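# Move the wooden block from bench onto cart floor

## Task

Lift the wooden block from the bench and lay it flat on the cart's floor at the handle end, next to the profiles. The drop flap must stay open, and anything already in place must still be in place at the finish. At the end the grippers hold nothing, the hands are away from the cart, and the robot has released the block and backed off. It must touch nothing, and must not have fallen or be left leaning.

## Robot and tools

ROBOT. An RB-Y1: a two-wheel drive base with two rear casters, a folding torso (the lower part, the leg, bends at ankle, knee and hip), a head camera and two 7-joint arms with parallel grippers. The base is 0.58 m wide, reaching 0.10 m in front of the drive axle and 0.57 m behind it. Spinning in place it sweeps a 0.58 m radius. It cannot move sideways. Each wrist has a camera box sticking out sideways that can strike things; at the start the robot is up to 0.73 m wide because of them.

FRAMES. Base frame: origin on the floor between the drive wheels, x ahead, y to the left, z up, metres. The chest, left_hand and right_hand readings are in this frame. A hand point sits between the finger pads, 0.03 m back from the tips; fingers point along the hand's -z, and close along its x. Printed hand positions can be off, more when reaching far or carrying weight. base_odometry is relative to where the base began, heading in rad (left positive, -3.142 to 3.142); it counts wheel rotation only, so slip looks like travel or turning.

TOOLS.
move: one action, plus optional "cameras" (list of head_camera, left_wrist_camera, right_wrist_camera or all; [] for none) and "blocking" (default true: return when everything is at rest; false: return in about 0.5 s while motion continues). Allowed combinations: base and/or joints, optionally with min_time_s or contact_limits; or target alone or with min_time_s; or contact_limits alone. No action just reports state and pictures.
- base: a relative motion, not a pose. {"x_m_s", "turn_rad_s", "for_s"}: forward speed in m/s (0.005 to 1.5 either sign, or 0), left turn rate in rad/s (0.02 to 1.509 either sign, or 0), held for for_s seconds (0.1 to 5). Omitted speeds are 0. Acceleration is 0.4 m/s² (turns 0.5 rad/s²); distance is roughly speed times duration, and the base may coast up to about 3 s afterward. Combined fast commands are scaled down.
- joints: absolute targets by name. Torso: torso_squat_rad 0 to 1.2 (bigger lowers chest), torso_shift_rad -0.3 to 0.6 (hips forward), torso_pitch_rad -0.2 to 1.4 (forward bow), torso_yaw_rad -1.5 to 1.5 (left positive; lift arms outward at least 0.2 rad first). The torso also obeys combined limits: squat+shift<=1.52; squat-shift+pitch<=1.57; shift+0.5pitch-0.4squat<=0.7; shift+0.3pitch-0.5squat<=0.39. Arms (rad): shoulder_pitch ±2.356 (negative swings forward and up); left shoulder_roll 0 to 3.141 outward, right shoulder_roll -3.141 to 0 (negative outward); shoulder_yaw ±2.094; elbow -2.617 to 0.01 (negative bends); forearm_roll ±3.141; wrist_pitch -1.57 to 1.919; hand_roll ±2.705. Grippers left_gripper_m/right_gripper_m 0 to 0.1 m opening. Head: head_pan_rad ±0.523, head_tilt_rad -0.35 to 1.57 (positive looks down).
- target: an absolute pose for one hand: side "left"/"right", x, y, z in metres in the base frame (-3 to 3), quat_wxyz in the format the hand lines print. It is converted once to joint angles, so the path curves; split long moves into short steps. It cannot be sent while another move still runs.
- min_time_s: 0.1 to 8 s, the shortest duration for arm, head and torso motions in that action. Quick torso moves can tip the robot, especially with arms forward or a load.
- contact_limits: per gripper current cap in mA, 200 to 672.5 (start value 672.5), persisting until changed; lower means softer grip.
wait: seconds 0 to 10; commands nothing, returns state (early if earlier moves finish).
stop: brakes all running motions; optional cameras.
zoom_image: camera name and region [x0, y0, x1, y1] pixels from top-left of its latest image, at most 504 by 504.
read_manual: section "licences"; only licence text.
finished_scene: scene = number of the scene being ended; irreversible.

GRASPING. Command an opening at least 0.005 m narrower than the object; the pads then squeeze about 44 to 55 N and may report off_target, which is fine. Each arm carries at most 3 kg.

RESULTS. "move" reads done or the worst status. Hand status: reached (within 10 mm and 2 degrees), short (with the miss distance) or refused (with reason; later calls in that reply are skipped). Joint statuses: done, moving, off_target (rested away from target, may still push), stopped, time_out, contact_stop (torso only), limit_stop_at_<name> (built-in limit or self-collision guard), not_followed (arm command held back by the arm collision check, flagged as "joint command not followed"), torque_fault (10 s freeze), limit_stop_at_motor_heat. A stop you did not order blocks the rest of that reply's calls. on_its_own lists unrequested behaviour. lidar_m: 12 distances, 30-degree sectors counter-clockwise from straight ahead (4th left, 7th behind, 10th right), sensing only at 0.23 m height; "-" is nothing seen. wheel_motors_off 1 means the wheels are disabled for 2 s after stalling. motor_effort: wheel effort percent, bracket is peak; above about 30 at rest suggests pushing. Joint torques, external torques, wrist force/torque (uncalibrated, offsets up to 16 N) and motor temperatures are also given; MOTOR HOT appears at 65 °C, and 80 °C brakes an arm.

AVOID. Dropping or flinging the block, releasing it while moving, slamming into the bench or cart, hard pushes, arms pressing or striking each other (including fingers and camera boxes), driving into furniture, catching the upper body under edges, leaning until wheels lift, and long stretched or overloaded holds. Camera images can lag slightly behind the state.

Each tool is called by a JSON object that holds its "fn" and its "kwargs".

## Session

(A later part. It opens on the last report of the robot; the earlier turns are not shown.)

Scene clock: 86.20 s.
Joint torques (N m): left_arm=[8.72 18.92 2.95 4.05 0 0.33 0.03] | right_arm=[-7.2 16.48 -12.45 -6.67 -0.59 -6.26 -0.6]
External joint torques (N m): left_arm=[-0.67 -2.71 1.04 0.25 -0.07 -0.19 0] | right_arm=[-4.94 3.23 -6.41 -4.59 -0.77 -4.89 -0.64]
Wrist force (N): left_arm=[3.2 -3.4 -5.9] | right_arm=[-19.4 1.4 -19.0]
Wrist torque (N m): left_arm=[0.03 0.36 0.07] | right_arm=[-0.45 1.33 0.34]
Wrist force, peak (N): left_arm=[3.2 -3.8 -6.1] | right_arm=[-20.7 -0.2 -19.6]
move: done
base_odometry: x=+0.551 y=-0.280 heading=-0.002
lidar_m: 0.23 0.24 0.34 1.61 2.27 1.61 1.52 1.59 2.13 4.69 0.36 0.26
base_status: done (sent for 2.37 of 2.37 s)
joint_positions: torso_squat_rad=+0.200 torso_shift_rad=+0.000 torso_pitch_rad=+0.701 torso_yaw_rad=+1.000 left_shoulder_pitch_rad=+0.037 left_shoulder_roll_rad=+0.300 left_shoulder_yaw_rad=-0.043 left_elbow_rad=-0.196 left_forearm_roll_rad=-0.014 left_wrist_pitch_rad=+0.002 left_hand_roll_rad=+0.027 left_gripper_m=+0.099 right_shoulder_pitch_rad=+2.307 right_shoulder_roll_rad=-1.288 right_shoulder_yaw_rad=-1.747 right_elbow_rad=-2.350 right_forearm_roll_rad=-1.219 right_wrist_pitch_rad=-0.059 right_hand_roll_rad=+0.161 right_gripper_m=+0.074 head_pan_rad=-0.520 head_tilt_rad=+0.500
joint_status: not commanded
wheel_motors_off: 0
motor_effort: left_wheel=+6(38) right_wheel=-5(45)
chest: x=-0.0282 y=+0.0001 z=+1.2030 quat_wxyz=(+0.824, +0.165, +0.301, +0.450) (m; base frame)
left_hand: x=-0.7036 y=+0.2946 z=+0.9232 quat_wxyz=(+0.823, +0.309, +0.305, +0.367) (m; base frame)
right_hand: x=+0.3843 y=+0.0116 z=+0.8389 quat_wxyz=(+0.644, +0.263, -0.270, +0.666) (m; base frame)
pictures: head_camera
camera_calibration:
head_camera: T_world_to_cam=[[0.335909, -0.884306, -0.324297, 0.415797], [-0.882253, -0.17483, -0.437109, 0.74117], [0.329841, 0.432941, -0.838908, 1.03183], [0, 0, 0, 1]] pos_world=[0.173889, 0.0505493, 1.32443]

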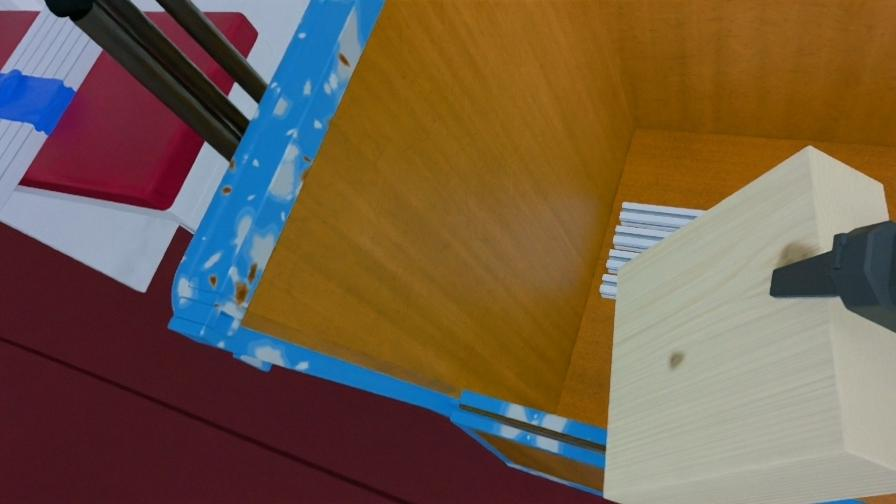

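{"fn": "wait", "kwargs": {"seconds": 0, "cameras": ["right_wrist_camera"]}}

Scene clock: 95.80 s.
Joint torques (N m): left_arm=[8.56 18.86 2.82 3.96 0.02 0.3 0.07] | right_arm=[-6.74 17 -12.36 -6.57 -0.66 -6.29 -0.67]
External joint torques (N m): left_arm=[-0.82 -2.77 0.91 0.16 -0.05 -0.23 0.04] | right_arm=[-4.49 3.76 -6.33 -4.48 -0.83 -4.92 -0.71]
Wrist force (N): left_arm=[2.7 -2.8 -5.2] | right_arm=[-19.5 1.8 -18.7]
Wrist torque (N m): left_arm=[-0.03 0.23 0.07] | right_arm=[-0.51 1.30 0.35]
Wrist force, peak (N): left_arm=[3.1 -4.0 -5.5] | right_arm=[-20.3 1.2 -19.6]
base_odometry: x=+0.551 y=-0.280 heading=-0.002
lidar_m: 0.24 0.25 0.33 1.62 2.27 1.61 1.51 1.60 2.12 4.69 0.35 0.25
base_status: done (sent for 2.37 of 2.37 s)
joint_positions: torso_squat_rad=+0.200 torso_shift_rad=+0.000 torso_pitch_rad=+0.701 torso_yaw_rad=+1.000 left_shoulder_pitch_rad=+0.037 left_shoulder_roll_rad=+0.300 left_shoulder_yaw_rad=-0.043 left_elbow_rad=-0.196 left_forearm_roll_rad=-0.014 left_wrist_pitch_rad=+0.002 left_hand_roll_rad=+0.027 left_gripper_m=+0.099 right_shoulder_pitch_rad=+2.307 right_shoulder_roll_rad=-1.288 right_shoulder_yaw_rad=-1.747 right_elbow_rad=-2.350 right_forearm_roll_rad=-1.219 right_wrist_pitch_rad=-0.059 right_hand_roll_rad=+0.161 right_gripper_m=+0.074 head_pan_rad=-0.520 head_tilt_rad=+0.500
joint_status: not commanded
wheel_motors_off: 0
motor_effort: left_wheel=+6(38) right_wheel=-4(45)
chest: x=-0.0282 y=+0.0001 z=+1.2030 quat_wxyz=(+0.824, +0.165, +0.301, +0.450) (m; base frame)
left_hand: x=-0.7036 y=+0.2946 z=+0.9232 quat_wxyz=(+0.823, +0.309, +0.305, +0.367) (m; base frame)
right_hand: x=+0.3843 y=+0.0116 z=+0.8389 quat_wxyz=(+0.644, +0.263, -0.270, +0.666) (m; base frame)
pictures: right_wrist_camera
camera_calibration:
right_wrist_camera: T_world_to_cam=[[0.0605166, -0.696018, -0.715469, 0.583805], [-0.858266, -0.402244, 0.318714, 0.0942166], [-0.509624, 0.594776, -0.621711, 0.78273], [0, 0, 0, 1]] pos_world=[0.444431, -0.0213114, 0.874299]

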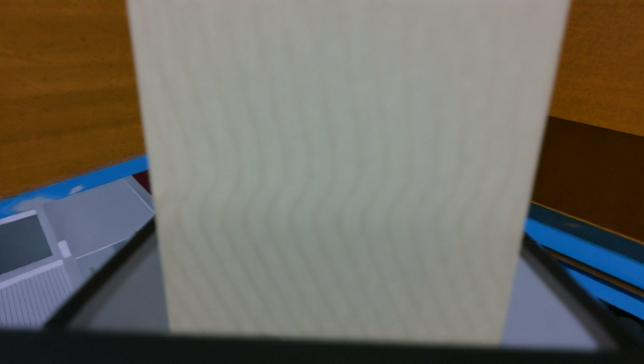

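{"fn": "move", "kwargs": {"base": {"x_m_s": 0.1, "for_s": 0.58}, "cameras": []}}

{"fn": "move", "kwargs": {"target": {"side": "right", "x": 0.383, "y": 0.01, "z": 0.815, "quat_wxyz": [0.6462, 0.2644, -0.3876, 0.6019]}, "min_time_s": 2, "cameras": ["head_camera", "right_wrist_camera"]}}

Scene clock: 113.27 s.
Joint torques (N m): left_arm=[8.48 19.05 3.04 4.01 -0.01 0.28 -0.03] | right_arm=[-7 16.27 -12.04 -6.55 -0.5 -6.26 -0.78]
External joint torques (N m): left_arm=[-0.9 -2.59 1.13 0.21 -0.08 -0.25 -0.06] | right_arm=[-4.75 3.02 -6 -4.47 -0.68 -4.88 -0.82]
Wrist force (N): left_arm=[3.1 -3.4 -5.1] | right_arm=[-19.7 1.3 -19.3]
Wrist torque (N m): left_arm=[-0.02 0.35 0.09] | right_arm=[-0.44 1.23 0.33]
Wrist force, peak (N): left_arm=[3.6 -3.3 -6.3] | right_arm=[-20.9 -0.1 -20.0]
move: done
base_odometry: x=+0.608 y=-0.281 heading=-0.002
lidar_m: 0.18 0.19 0.26 1.60 2.34 1.66 1.58 1.66 2.18 0.86 0.27 0.20
base_status: done (sent for 0.57 of 0.57 s)
joint_positions: torso_squat_rad=+0.200 torso_shift_rad=+0.000 torso_pitch_rad=+0.701 torso_yaw_rad=+1.000 left_shoulder_pitch_rad=+0.037 left_shoulder_roll_rad=+0.300 left_shoulder_yaw_rad=-0.043 left_elbow_rad=-0.196 left_forearm_roll_rad=-0.014 left_wrist_pitch_rad=+0.002 left_hand_roll_rad=+0.027 left_gripper_m=+0.099 right_shoulder_pitch_rad=+2.307 right_shoulder_roll_rad=-1.288 right_shoulder_yaw_rad=-1.747 right_elbow_rad=-2.350 right_forearm_roll_rad=-1.219 right_wrist_pitch_rad=-0.059 right_hand_roll_rad=+0.161 right_gripper_m=+0.074 head_pan_rad=-0.520 head_tilt_rad=+0.500
joint_status: not commanded
wheel_motors_off: 0
motor_effort: left_wheel=+4(31) right_wheel=-7(20)
chest: x=-0.0281 y=+0.0001 z=+1.2030 quat_wxyz=(+0.824, +0.165, +0.301, +0.450) (m; base frame)
left_hand: x=-0.7035 y=+0.2946 z=+0.9233 quat_wxyz=(+0.823, +0.309, +0.305, +0.367) (m; base frame)
right_hand: x=+0.3844 y=+0.0116 z=+0.8389 quat_wxyz=(+0.644, +0.263, -0.270, +0.666) (m; base frame)
pictures: none
No camera images: "cameras" was empty.

Scene clock: 115.60 s.
Joint torques (N m): left_arm=[8.55 18.9 2.87 3.9 0 0.26 -0.08] | right_arm=[-7.31 8.43 -9.73 -10.4 1.02 -5.55 -0.4]
External joint torques (N m): left_arm=[-0.83 -2.74 0.96 0.11 -0.07 -0.27 -0.1] | right_arm=[-7.68 -0.66 -4.29 -6.3 0.57 -4.3 -0.44]
Wrist force (N): left_arm=[2.2 -3.4 -5.4] | right_arm=[-23.1 4.3 -15.1]
Wrist torque (N m): left_arm=[-0.01 0.21 0.07] | right_arm=[-0.20 1.49 0.23]
Wrist force, peak (N): left_arm=[2.8 -4.0 -5.9] | right_arm=[-23.4 3.6 -16.1]
move: done
base_odometry: x=+0.608 y=-0.281 heading=-0.002
lidar_m: 0.18 0.20 0.27 1.60 2.33 1.66 1.58 1.65 2.19 0.86 0.29 0.19
base_status: not commanded
joint_positions: torso_squat_rad=+0.200 torso_shift_rad=+0.000 torso_pitch_rad=+0.701 torso_yaw_rad=+1.000 left_shoulder_pitch_rad=+0.037 left_shoulder_roll_rad=+0.300 left_shoulder_yaw_rad=-0.043 left_elbow_rad=-0.196 left_forearm_roll_rad=-0.014 left_wrist_pitch_rad=+0.002 left_hand_roll_rad=+0.027 left_gripper_m=+0.099 right_shoulder_pitch_rad=+1.871 right_shoulder_roll_rad=-1.379 right_shoulder_yaw_rad=-1.184 right_elbow_rad=-2.298 right_forearm_roll_rad=-1.639 right_wrist_pitch_rad=-0.306 right_hand_roll_rad=+0.865 right_gripper_m=+0.074 head_pan_rad=-0.520 head_tilt_rad=+0.500
joint_status: all done
wheel_motors_off: 0
motor_effort: left_wheel=+5(5) right_wheel=-7(10)
chest: x=-0.0281 y=+0.0001 z=+1.2030 quat_wxyz=(+0.824, +0.165, +0.301, +0.450) (m; base frame)
left_hand: x=-0.7035 y=+0.2946 z=+0.9233 quat_wxyz=(+0.823, +0.309, +0.305, +0.367) (m; base frame)
right_hand: x=+0.3828 y=+0.0086 z=+0.8138 quat_wxyz=(+0.646, +0.267, -0.386, +0.603) (m; base frame)
right_hand_status: reached (checked arc, planned for 2.0 s): 2 mm and 0.4 deg off.
pictures: head_camera, right_wrist_camera
camera_calibration:
head_camera: T_world_to_cam=[[0.335921, -0.884291, -0.324325, 0.415798], [-0.882282, -0.174869, -0.437035, 0.741167], [0.329752, 0.432955, -0.838936, 1.03185], [0, 0, 0, 1]] pos_world=[0.173989, 0.0505491, 1.32443]
right_wrist_camera: T_world_to_cam=[[0.057097, -0.554967, -0.829911, 0.657065], [-0.936019, -0.318917, 0.148865, 0.266944], [-0.347288, 0.768312, -0.537669, 0.636093], [0, 0, 0, 1]] pos_world=[0.433256, -0.0389362, 0.847574]

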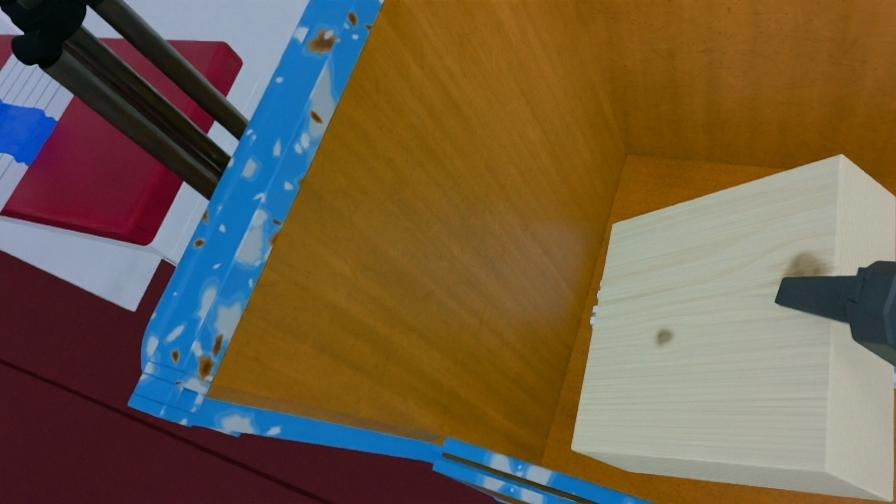

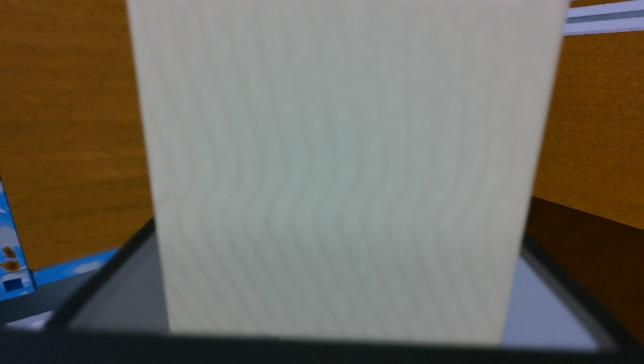

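{"fn": "move", "kwargs": {"target": {"side": "right", "x": 0.387, "y": 0.02, "z": 0.81, "quat_wxyz": [0.6514, 0.2512, -0.3996, 0.594]}, "min_time_s": 1.2, "cameras": []}}

{"fn": "move", "kwargs": {"joints": {"torso_squat_rad": 0.85}, "min_time_s": 3, "cameras": ["head_camera"]}}

Scene clock: 124.80 s.
Joint torques (N m): left_arm=[8.47 18.87 2.87 3.88 0.02 0.21 -0.07] | right_arm=[-8.17 8.28 -10.3 -10.54 1.37 -4.83 -0.3]
External joint torques (N m): left_arm=[-0.91 -2.76 0.96 0.08 -0.05 -0.31 -0.09] | right_arm=[-8.01 -0.58 -4.9 -6.22 0.8 -3.76 -0.34]
Wrist force (N): left_arm=[2.7 -3.5 -5.1] | right_arm=[-22.9 4.8 -14.9]
Wrist torque (N m): left_arm=[0.00 0.28 0.04] | right_arm=[-0.11 1.54 0.26]
Wrist force, peak (N): left_arm=[3.6 -3.8 -5.6] | right_arm=[-23.7 4.9 -14.8]
move: done
base_odometry: x=+0.608 y=-0.281 heading=-0.002
lidar_m: 0.18 0.19 0.27 1.60 2.34 1.66 1.59 1.65 2.21 0.88 0.29 0.20
base_status: not commanded
joint_positions: torso_squat_rad=+0.200 torso_shift_rad=+0.000 torso_pitch_rad=+0.701 torso_yaw_rad=+1.000 left_shoulder_pitch_rad=+0.037 left_shoulder_roll_rad=+0.300 left_shoulder_yaw_rad=-0.043 left_elbow_rad=-0.196 left_forearm_roll_rad=-0.014 left_wrist_pitch_rad=+0.002 left_hand_roll_rad=+0.027 left_gripper_m=+0.099 right_shoulder_pitch_rad=+1.867 right_shoulder_roll_rad=-1.432 right_shoulder_yaw_rad=-1.168 right_elbow_rad=-2.298 right_forearm_roll_rad=-1.833 right_wrist_pitch_rad=-0.369 right_hand_roll_rad=+1.057 right_gripper_m=+0.074 head_pan_rad=-0.520 head_tilt_rad=+0.500
joint_status: all done
wheel_motors_off: 0
motor_effort: left_wheel=+5(6) right_wheel=-6(8)
chest: x=-0.0281 y=+0.0001 z=+1.2030 quat_wxyz=(+0.824, +0.165, +0.301, +0.450) (m; base frame)
left_hand: x=-0.7035 y=+0.2946 z=+0.9233 quat_wxyz=(+0.823, +0.309, +0.305, +0.367) (m; base frame)
right_hand: x=+0.3868 y=+0.0183 z=+0.8084 quat_wxyz=(+0.650, +0.255, -0.398, +0.595) (m; base frame)
right_hand_status: reached (checked arc, planned for 1.2 s): 2 mm and 0.5 deg off.
pictures: none
No camera images: "cameras" was empty.

Scene clock: 128.13 s.
Joint torques (N m): left_arm=[8.61 18.91 2.81 4.01 -0.02 0.45 -0.06] | right_arm=[-8.63 8.38 -10.47 -11.1 1.5 -4.76 -0.2]
External joint torques (N m): left_arm=[-0.78 -2.73 0.9 0.21 -0.09 -0.08 -0.09] | right_arm=[-8.46 -0.48 -5.08 -6.77 0.93 -3.7 -0.24]
Wrist force (N): left_arm=[3.2 -3.3 -5.1] | right_arm=[-23.8 4.9 -14.8]
Wrist torque (N m): left_arm=[0.00 0.35 0.13] | right_arm=[-0.20 1.48 0.21]
Wrist force, peak (N): left_arm=[3.8 -3.6 -6.2] | right_arm=[-23.8 5.1 -15.2]
move: done
base_odometry: x=+0.608 y=-0.281 heading=-0.002
lidar_m: 0.18 0.19 0.26 1.61 2.34 1.65 1.58 1.64 2.20 0.86 0.28 0.19
base_status: not commanded
joint_positions: torso_squat_rad=+0.850 torso_shift_rad=+0.000 torso_pitch_rad=+0.701 torso_yaw_rad=+1.000 left_shoulder_pitch_rad=+0.037 left_shoulder_roll_rad=+0.300 left_shoulder_yaw_rad=-0.043 left_elbow_rad=-0.196 left_forearm_roll_rad=-0.014 left_wrist_pitch_rad=+0.002 left_hand_roll_rad=+0.027 left_gripper_m=+0.099 right_shoulder_pitch_rad=+1.867 right_shoulder_roll_rad=-1.432 right_shoulder_yaw_rad=-1.168 right_elbow_rad=-2.298 right_forearm_roll_rad=-1.833 right_wrist_pitch_rad=-0.369 right_hand_roll_rad=+1.057 right_gripper_m=+0.074 head_pan_rad=-0.520 head_tilt_rad=+0.500
joint_status: all done
wheel_motors_off: 0
motor_effort: left_wheel=+6(8) right_wheel=-6(8)
chest: x=-0.0283 y=+0.0001 z=+0.9790 quat_wxyz=(+0.824, +0.165, +0.301, +0.450) (m; base frame)
left_hand: x=-0.7037 y=+0.2946 z=+0.6992 quat_wxyz=(+0.823, +0.309, +0.305, +0.367) (m; base frame)
right_hand: x=+0.3867 y=+0.0182 z=+0.5844 quat_wxyz=(+0.650, +0.255, -0.398, +0.595) (m; base frame)
pictures: head_camera
camera_calibration:
head_camera: T_world_to_cam=[[0.335987, -0.884302, -0.324226, 0.343128], [-0.882189, -0.17488, -0.437218, 0.643324], [0.329932, 0.432928, -0.838879, 0.843985], [0, 0, 0, 1]] pos_world=[0.173789, 0.0505492, 1.10052]

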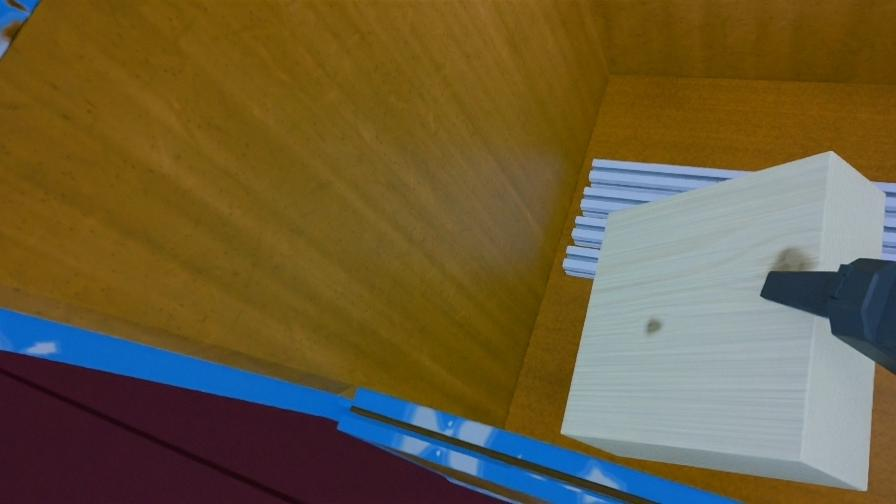

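{"fn": "move", "kwargs": {"target": {"side": "right", "x": 0.384, "y": 0.02, "z": 0.51, "quat_wxyz": [0.6514, 0.2512, -0.3996, 0.594]}, "min_time_s": 1.5, "cameras": ["head_camera"]}}

{"fn": "move", "kwargs": {"target": {"side": "right", "x": 0.382, "y": 0.02, "z": 0.456, "quat_wxyz": [0.6514, 0.2512, -0.3996, 0.594]}, "min_time_s": 1.5, "cameras": ["head_camera"]}}

Scene clock: 133.67 s.
Joint torques (N m): left_arm=[8.85 19.02 2.61 3.87 0 0.33 0.05] | right_arm=[-10.12 8.01 -9.28 -9.49 2.91 -5.47 -0.76]
External joint torques (N m): left_arm=[-0.54 -2.62 0.7 0.07 -0.07 -0.19 0.02] | right_arm=[-8.21 -0.52 -4.98 -5.56 2.22 -4.26 -0.8]
Wrist force (N): left_arm=[2.3 -3.5 -5.3] | right_arm=[-23.4 5.2 -14.2]
Wrist torque (N m): left_arm=[0.03 0.20 0.07] | right_arm=[-0.16 1.43 0.42]
Wrist force, peak (N): left_arm=[3.5 -4.1 -6.3] | right_arm=[-24.0 6.0 -14.6]
move: done
base_odometry: x=+0.608 y=-0.281 heading=-0.002
lidar_m: 0.18 0.18 0.26 1.61 2.33 1.67 1.58 1.65 2.21 0.85 0.28 0.20
base_status: not commanded
joint_positions: torso_squat_rad=+0.850 torso_shift_rad=+0.000 torso_pitch_rad=+0.701 torso_yaw_rad=+1.000 left_shoulder_pitch_rad=+0.037 left_shoulder_roll_rad=+0.300 left_shoulder_yaw_rad=-0.043 left_elbow_rad=-0.196 left_forearm_roll_rad=-0.014 left_wrist_pitch_rad=+0.002 left_hand_roll_rad=+0.027 left_gripper_m=+0.099 right_shoulder_pitch_rad=+1.861 right_shoulder_roll_rad=-1.704 right_shoulder_yaw_rad=-0.971 right_elbow_rad=-2.039 right_forearm_roll_rad=-1.731 right_wrist_pitch_rad=-0.591 right_hand_roll_rad=+0.939 right_gripper_m=+0.074 head_pan_rad=-0.520 head_tilt_rad=+0.500
joint_status: all done
wheel_motors_off: 0
motor_effort: left_wheel=+5(7) right_wheel=-6(9)
chest: x=-0.0283 y=+0.0001 z=+0.9790 quat_wxyz=(+0.824, +0.165, +0.301, +0.450) (m; base frame)
left_hand: x=-0.7037 y=+0.2946 z=+0.6992 quat_wxyz=(+0.823, +0.309, +0.305, +0.367) (m; base frame)
right_hand: x=+0.3834 y=+0.0186 z=+0.5090 quat_wxyz=(+0.652, +0.249, -0.397, +0.595) (m; base frame)
right_hand_status: reached (checked arc, planned for 1.5 s): 2 mm and 0.4 deg off.
pictures: head_camera
camera_calibration:
head_camera: T_world_to_cam=[[0.335987, -0.884302, -0.324226, 0.343128], [-0.882189, -0.17488, -0.437218, 0.643324], [0.329932, 0.432928, -0.838879, 0.843985], [0, 0, 0, 1]] pos_world=[0.173789, 0.0505492, 1.10052]

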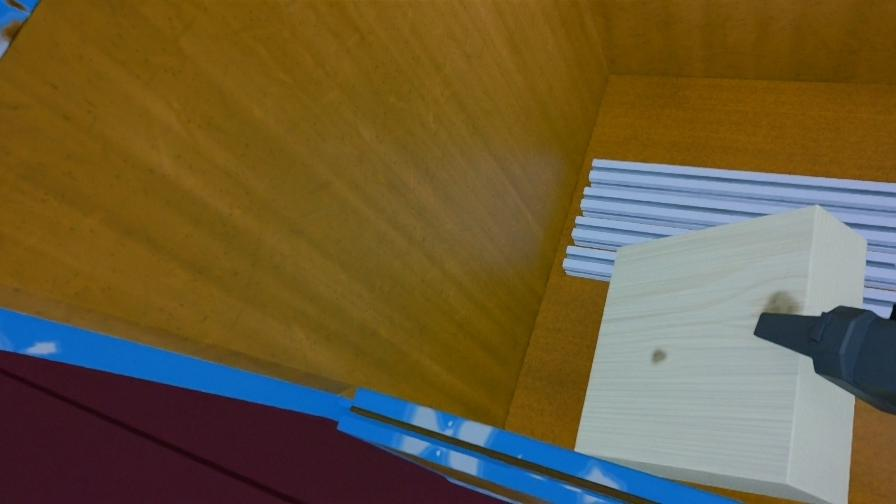

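Scene clock: 135.50 s.
Joint torques (N m): left_arm=[8.3 19.24 3.13 3.92 0.02 0.27 0.16] | right_arm=[-8.99 8.03 -8.09 -7.52 3.04 -6.21 -0.69]
External joint torques (N m): left_arm=[-1.09 -2.4 1.21 0.13 -0.05 -0.25 0.14] | right_arm=[-5.55 -0.51 -4.86 -4.46 2.33 -4.87 -0.73]
Wrist force (N): left_arm=[2.6 -2.8 -5.6] | right_arm=[-23.4 5.4 -14.3]
Wrist torque (N m): left_arm=[-0.08 0.28 0.07] | right_arm=[-0.11 1.53 0.45]
Wrist force, peak (N): left_arm=[3.2 -3.8 -6.0] | right_arm=[-24.1 4.4 -15.0]
move: done
base_odometry: x=+0.608 y=-0.281 heading=-0.002
lidar_m: 0.18 0.18 0.27 1.60 2.33 1.67 1.59 1.65 2.18 0.87 0.29 0.20
base_status: not commanded
joint_positions: torso_squat_rad=+0.850 torso_shift_rad=+0.000 torso_pitch_rad=+0.701 torso_yaw_rad=+1.000 left_shoulder_pitch_rad=+0.037 left_shoulder_roll_rad=+0.300 left_shoulder_yaw_rad=-0.043 left_elbow_rad=-0.196 left_forearm_roll_rad=-0.014 left_wrist_pitch_rad=+0.002 left_hand_roll_rad=+0.027 left_gripper_m=+0.099 right_shoulder_pitch_rad=+1.905 right_shoulder_roll_rad=-1.930 right_shoulder_yaw_rad=-0.860 right_elbow_rad=-1.806 right_forearm_roll_rad=-1.706 right_wrist_pitch_rad=-0.776 right_hand_roll_rad=+0.805 right_gripper_m=+0.074 head_pan_rad=-0.520 head_tilt_rad=+0.500
joint_status: all done
wheel_motors_off: 0
motor_effort: left_wheel=+6(7) right_wheel=-5(8)
chest: x=-0.0283 y=+0.0001 z=+0.9790 quat_wxyz=(+0.824, +0.165, +0.301, +0.450) (m; base frame)
left_hand: x=-0.7037 y=+0.2946 z=+0.6992 quat_wxyz=(+0.823, +0.309, +0.305, +0.367) (m; base frame)
right_hand: x=+0.3817 y=+0.0187 z=+0.4551 quat_wxyz=(+0.652, +0.250, -0.398, +0.595) (m; base frame)
right_hand_status: reached (checked arc, planned for 1.5 s): 2 mm and 0.3 deg off.
pictures: head_camera
camera_calibration:
head_camera: T_world_to_cam=[[0.335987, -0.884302, -0.324226, 0.343128], [-0.882189, -0.17488, -0.437218, 0.643324], [0.329932, 0.432928, -0.838879, 0.843985], [0, 0, 0, 1]] pos_world=[0.173789, 0.0505492, 1.10052]

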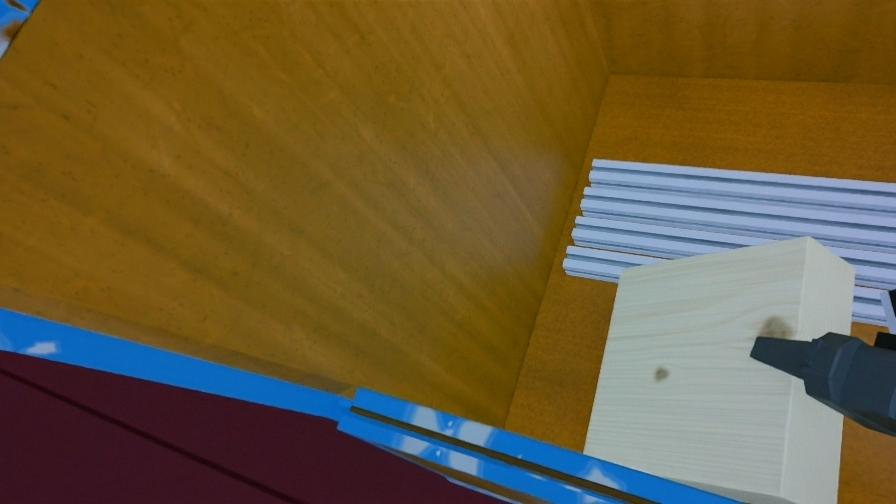

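{"fn": "move", "kwargs": {"target": {"side": "right", "x": 0.382, "y": 0.02, "z": 0.44, "quat_wxyz": [0.6514, 0.2512, -0.3996, 0.594]}, "min_time_s": 1.0, "cameras": ["head_camera"]}}

Scene clock: 138.03 s.
Joint torques (N m): left_arm=[8.55 18.94 3.03 3.88 0.03 0.41 0] | right_arm=[-7.23 7.65 -5.95 -5.95 2.49 -4.86 -0.15]
External joint torques (N m): left_arm=[-0.83 -2.69 1.12 0.09 -0.04 -0.11 -0.03] | right_arm=[-3.33 -0.98 -3.05 -3.22 1.8 -3.48 -0.19]
Wrist force (N): left_arm=[3.6 -3.0 -6.2] | right_arm=[-19.0 2.0 -9.6]
Wrist torque (N m): left_arm=[-0.05 0.40 0.06] | right_arm=[-0.14 0.89 -0.10]
Wrist force, peak (N): left_arm=[3.6 -3.0 -6.2] | right_arm=[-23.1 4.8 -15.6]
move: done
base_odometry: x=+0.608 y=-0.281 heading=-0.002
lidar_m: 0.18 0.19 0.26 1.60 2.34 1.67 1.58 1.66 2.19 0.86 0.27 0.20
base_status: not commanded
joint_positions: torso_squat_rad=+0.850 torso_shift_rad=+0.000 torso_pitch_rad=+0.701 torso_yaw_rad=+1.000 left_shoulder_pitch_rad=+0.037 left_shoulder_roll_rad=+0.300 left_shoulder_yaw_rad=-0.043 left_elbow_rad=-0.196 left_forearm_roll_rad=-0.014 left_wrist_pitch_rad=+0.002 left_hand_roll_rad=+0.027 left_gripper_m=+0.099 right_shoulder_pitch_rad=+1.930 right_shoulder_roll_rad=-2.000 right_shoulder_yaw_rad=-0.838 right_elbow_rad=-1.728 right_forearm_roll_rad=-1.710 right_wrist_pitch_rad=-0.829 right_hand_roll_rad=+0.761 right_gripper_m=+0.074 head_pan_rad=-0.520 head_tilt_rad=+0.500
joint_status: all done
wheel_motors_off: 0
motor_effort: left_wheel=+5(7) right_wheel=-6(8)
chest: x=-0.0283 y=+0.0001 z=+0.9790 quat_wxyz=(+0.824, +0.165, +0.301, +0.450) (m; base frame)
left_hand: x=-0.7037 y=+0.2946 z=+0.6992 quat_wxyz=(+0.823, +0.309, +0.305, +0.367) (m; base frame)
right_hand: x=+0.3820 y=+0.0190 z=+0.4394 quat_wxyz=(+0.652, +0.250, -0.399, +0.595) (m; base frame)
right_hand_status: reached (checked arc, planned for 1.0 s): 1 mm and 0.2 deg off.
pictures: head_camera
camera_calibration:
head_camera: T_world_to_cam=[[0.335987, -0.884302, -0.324226, 0.343128], [-0.882189, -0.17488, -0.437218, 0.643324], [0.329932, 0.432928, -0.838879, 0.843985], [0, 0, 0, 1]] pos_world=[0.173789, 0.0505492, 1.10052]

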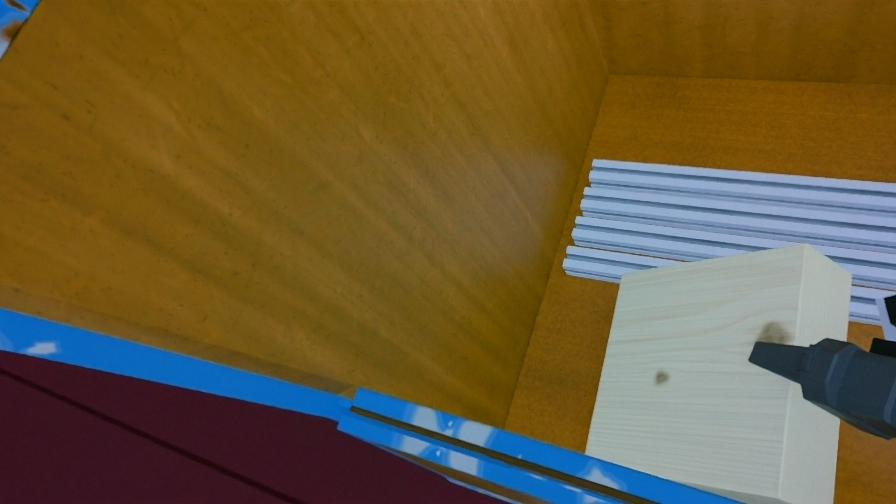

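{"fn": "move", "kwargs": {"target": {"side": "right", "x": 0.382, "y": 0.02, "z": 0.4375, "quat_wxyz": [0.6514, 0.2512, -0.3996, 0.594]}, "min_time_s": 0.5, "cameras": []}}

{"fn": "move", "kwargs": {"joints": {"right_gripper_m": 0.08}, "cameras": ["head_camera"]}}

{"fn": "move", "kwargs": {"joints": {"right_gripper_m": 0.087}, "cameras": ["head_camera"]}}

Scene clock: 143.50 s.
Joint torques (N m): left_arm=[8.6 18.68 2.7 3.88 -0.03 0.2 0.08] | right_arm=[-5.16 4.93 -4.02 -4.27 2.17 -2.63 0.75]
External joint torques (N m): left_arm=[-0.78 -2.95 0.79 0.09 -0.1 -0.33 0.05] | right_arm=[-1.18 -3.72 -1.15 -1.59 1.48 -1.24 0.71]
Wrist force (N): left_arm=[3.4 -3.3 -5.5] | right_arm=[-11.9 -2.5 -0.2]
Wrist torque (N m): left_arm=[0.02 0.39 0.06] | right_arm=[0.46 0.05 -1.00]
Wrist force, peak (N): left_arm=[3.4 -3.8 -5.8] | right_arm=[-19.7 2.3 -10.8]
move: done
base_odometry: x=+0.608 y=-0.281 heading=-0.002
lidar_m: 0.17 0.19 0.25 1.60 2.33 1.67 1.57 1.64 2.18 0.87 0.29 0.19
base_status: not commanded
joint_positions: torso_squat_rad=+0.850 torso_shift_rad=+0.000 torso_pitch_rad=+0.701 torso_yaw_rad=+1.000 left_shoulder_pitch_rad=+0.037 left_shoulder_roll_rad=+0.300 left_shoulder_yaw_rad=-0.043 left_elbow_rad=-0.196 left_forearm_roll_rad=-0.014 left_wrist_pitch_rad=+0.002 left_hand_roll_rad=+0.027 left_gripper_m=+0.099 right_shoulder_pitch_rad=+1.935 right_shoulder_roll_rad=-2.011 right_shoulder_yaw_rad=-0.836 right_elbow_rad=-1.716 right_forearm_roll_rad=-1.711 right_wrist_pitch_rad=-0.837 right_hand_roll_rad=+0.754 right_gripper_m=+0.074 head_pan_rad=-0.520 head_tilt_rad=+0.500
joint_status: all done
wheel_motors_off: 0
motor_effort: left_wheel=+4(6) right_wheel=-7(8)
chest: x=-0.0284 y=+0.0001 z=+0.9791 quat_wxyz=(+0.824, +0.164, +0.301, +0.450) (m; base frame)
left_hand: x=-0.7037 y=+0.2946 z=+0.6990 quat_wxyz=(+0.823, +0.309, +0.305, +0.367) (m; base frame)
right_hand: x=+0.3825 y=+0.0192 z=+0.4376 quat_wxyz=(+0.652, +0.250, -0.399, +0.594) (m; base frame)
right_hand_status: reached (checked arc, planned for 0.5 s): 1 mm and 0.1 deg off.
pictures: none
No camera images: "cameras" was empty.

Scene clock: 144.00 s.
Joint torques (N m): left_arm=[8.6 18.85 2.85 3.89 -0.01 0.3 0] | right_arm=[-5.17 7.4 -3.84 -4.4 1.68 -2.76 0.37]
External joint torques (N m): left_arm=[-0.78 -2.78 0.94 0.09 -0.08 -0.22 -0.03] | right_arm=[-1.19 -1.25 -0.97 -1.72 0.99 -1.37 0.33]
Wrist force (N): left_arm=[2.9 -3.0 -5.9] | right_arm=[-12.1 2.9 -4.2]
Wrist torque (N m): left_arm=[-0.01 0.35 0.08] | right_arm=[-0.26 -0.29 -0.18]
Wrist force, peak (N): left_arm=[2.4 -3.1 -6.6] | right_arm=[-13.1 3.4 -5.6]
move: done
base_odometry: x=+0.608 y=-0.281 heading=-0.002
lidar_m: 0.18 0.19 0.25 1.60 2.32 1.67 1.59 1.64 2.20 0.87 0.28 0.20
base_status: not commanded
joint_positions: torso_squat_rad=+0.850 torso_shift_rad=+0.000 torso_pitch_rad=+0.701 torso_yaw_rad=+1.000 left_shoulder_pitch_rad=+0.037 left_shoulder_roll_rad=+0.300 left_shoulder_yaw_rad=-0.043 left_elbow_rad=-0.196 left_forearm_roll_rad=-0.014 left_wrist_pitch_rad=+0.002 left_hand_roll_rad=+0.027 left_gripper_m=+0.099 right_shoulder_pitch_rad=+1.935 right_shoulder_roll_rad=-2.011 right_shoulder_yaw_rad=-0.836 right_elbow_rad=-1.716 right_forearm_roll_rad=-1.711 right_wrist_pitch_rad=-0.837 right_hand_roll_rad=+0.754 right_gripper_m=+0.080 head_pan_rad=-0.520 head_tilt_rad=+0.500
joint_status: all done
wheel_motors_off: 0
motor_effort: left_wheel=+5(6) right_wheel=-5(8)
chest: x=-0.0284 y=+0.0001 z=+0.9791 quat_wxyz=(+0.824, +0.164, +0.301, +0.450) (m; base frame)
left_hand: x=-0.7037 y=+0.2946 z=+0.6990 quat_wxyz=(+0.823, +0.309, +0.305, +0.367) (m; base frame)
right_hand: x=+0.3823 y=+0.0194 z=+0.4375 quat_wxyz=(+0.652, +0.250, -0.399, +0.594) (m; base frame)
pictures: head_camera
camera_calibration:
head_camera: T_world_to_cam=[[0.336081, -0.884308, -0.324112, 0.343087], [-0.882042, -0.174862, -0.437521, 0.643498], [0.330228, 0.432923, -0.838765, 0.843957], [0, 0, 0, 1]] pos_world=[0.173589, 0.0505492, 1.10062]

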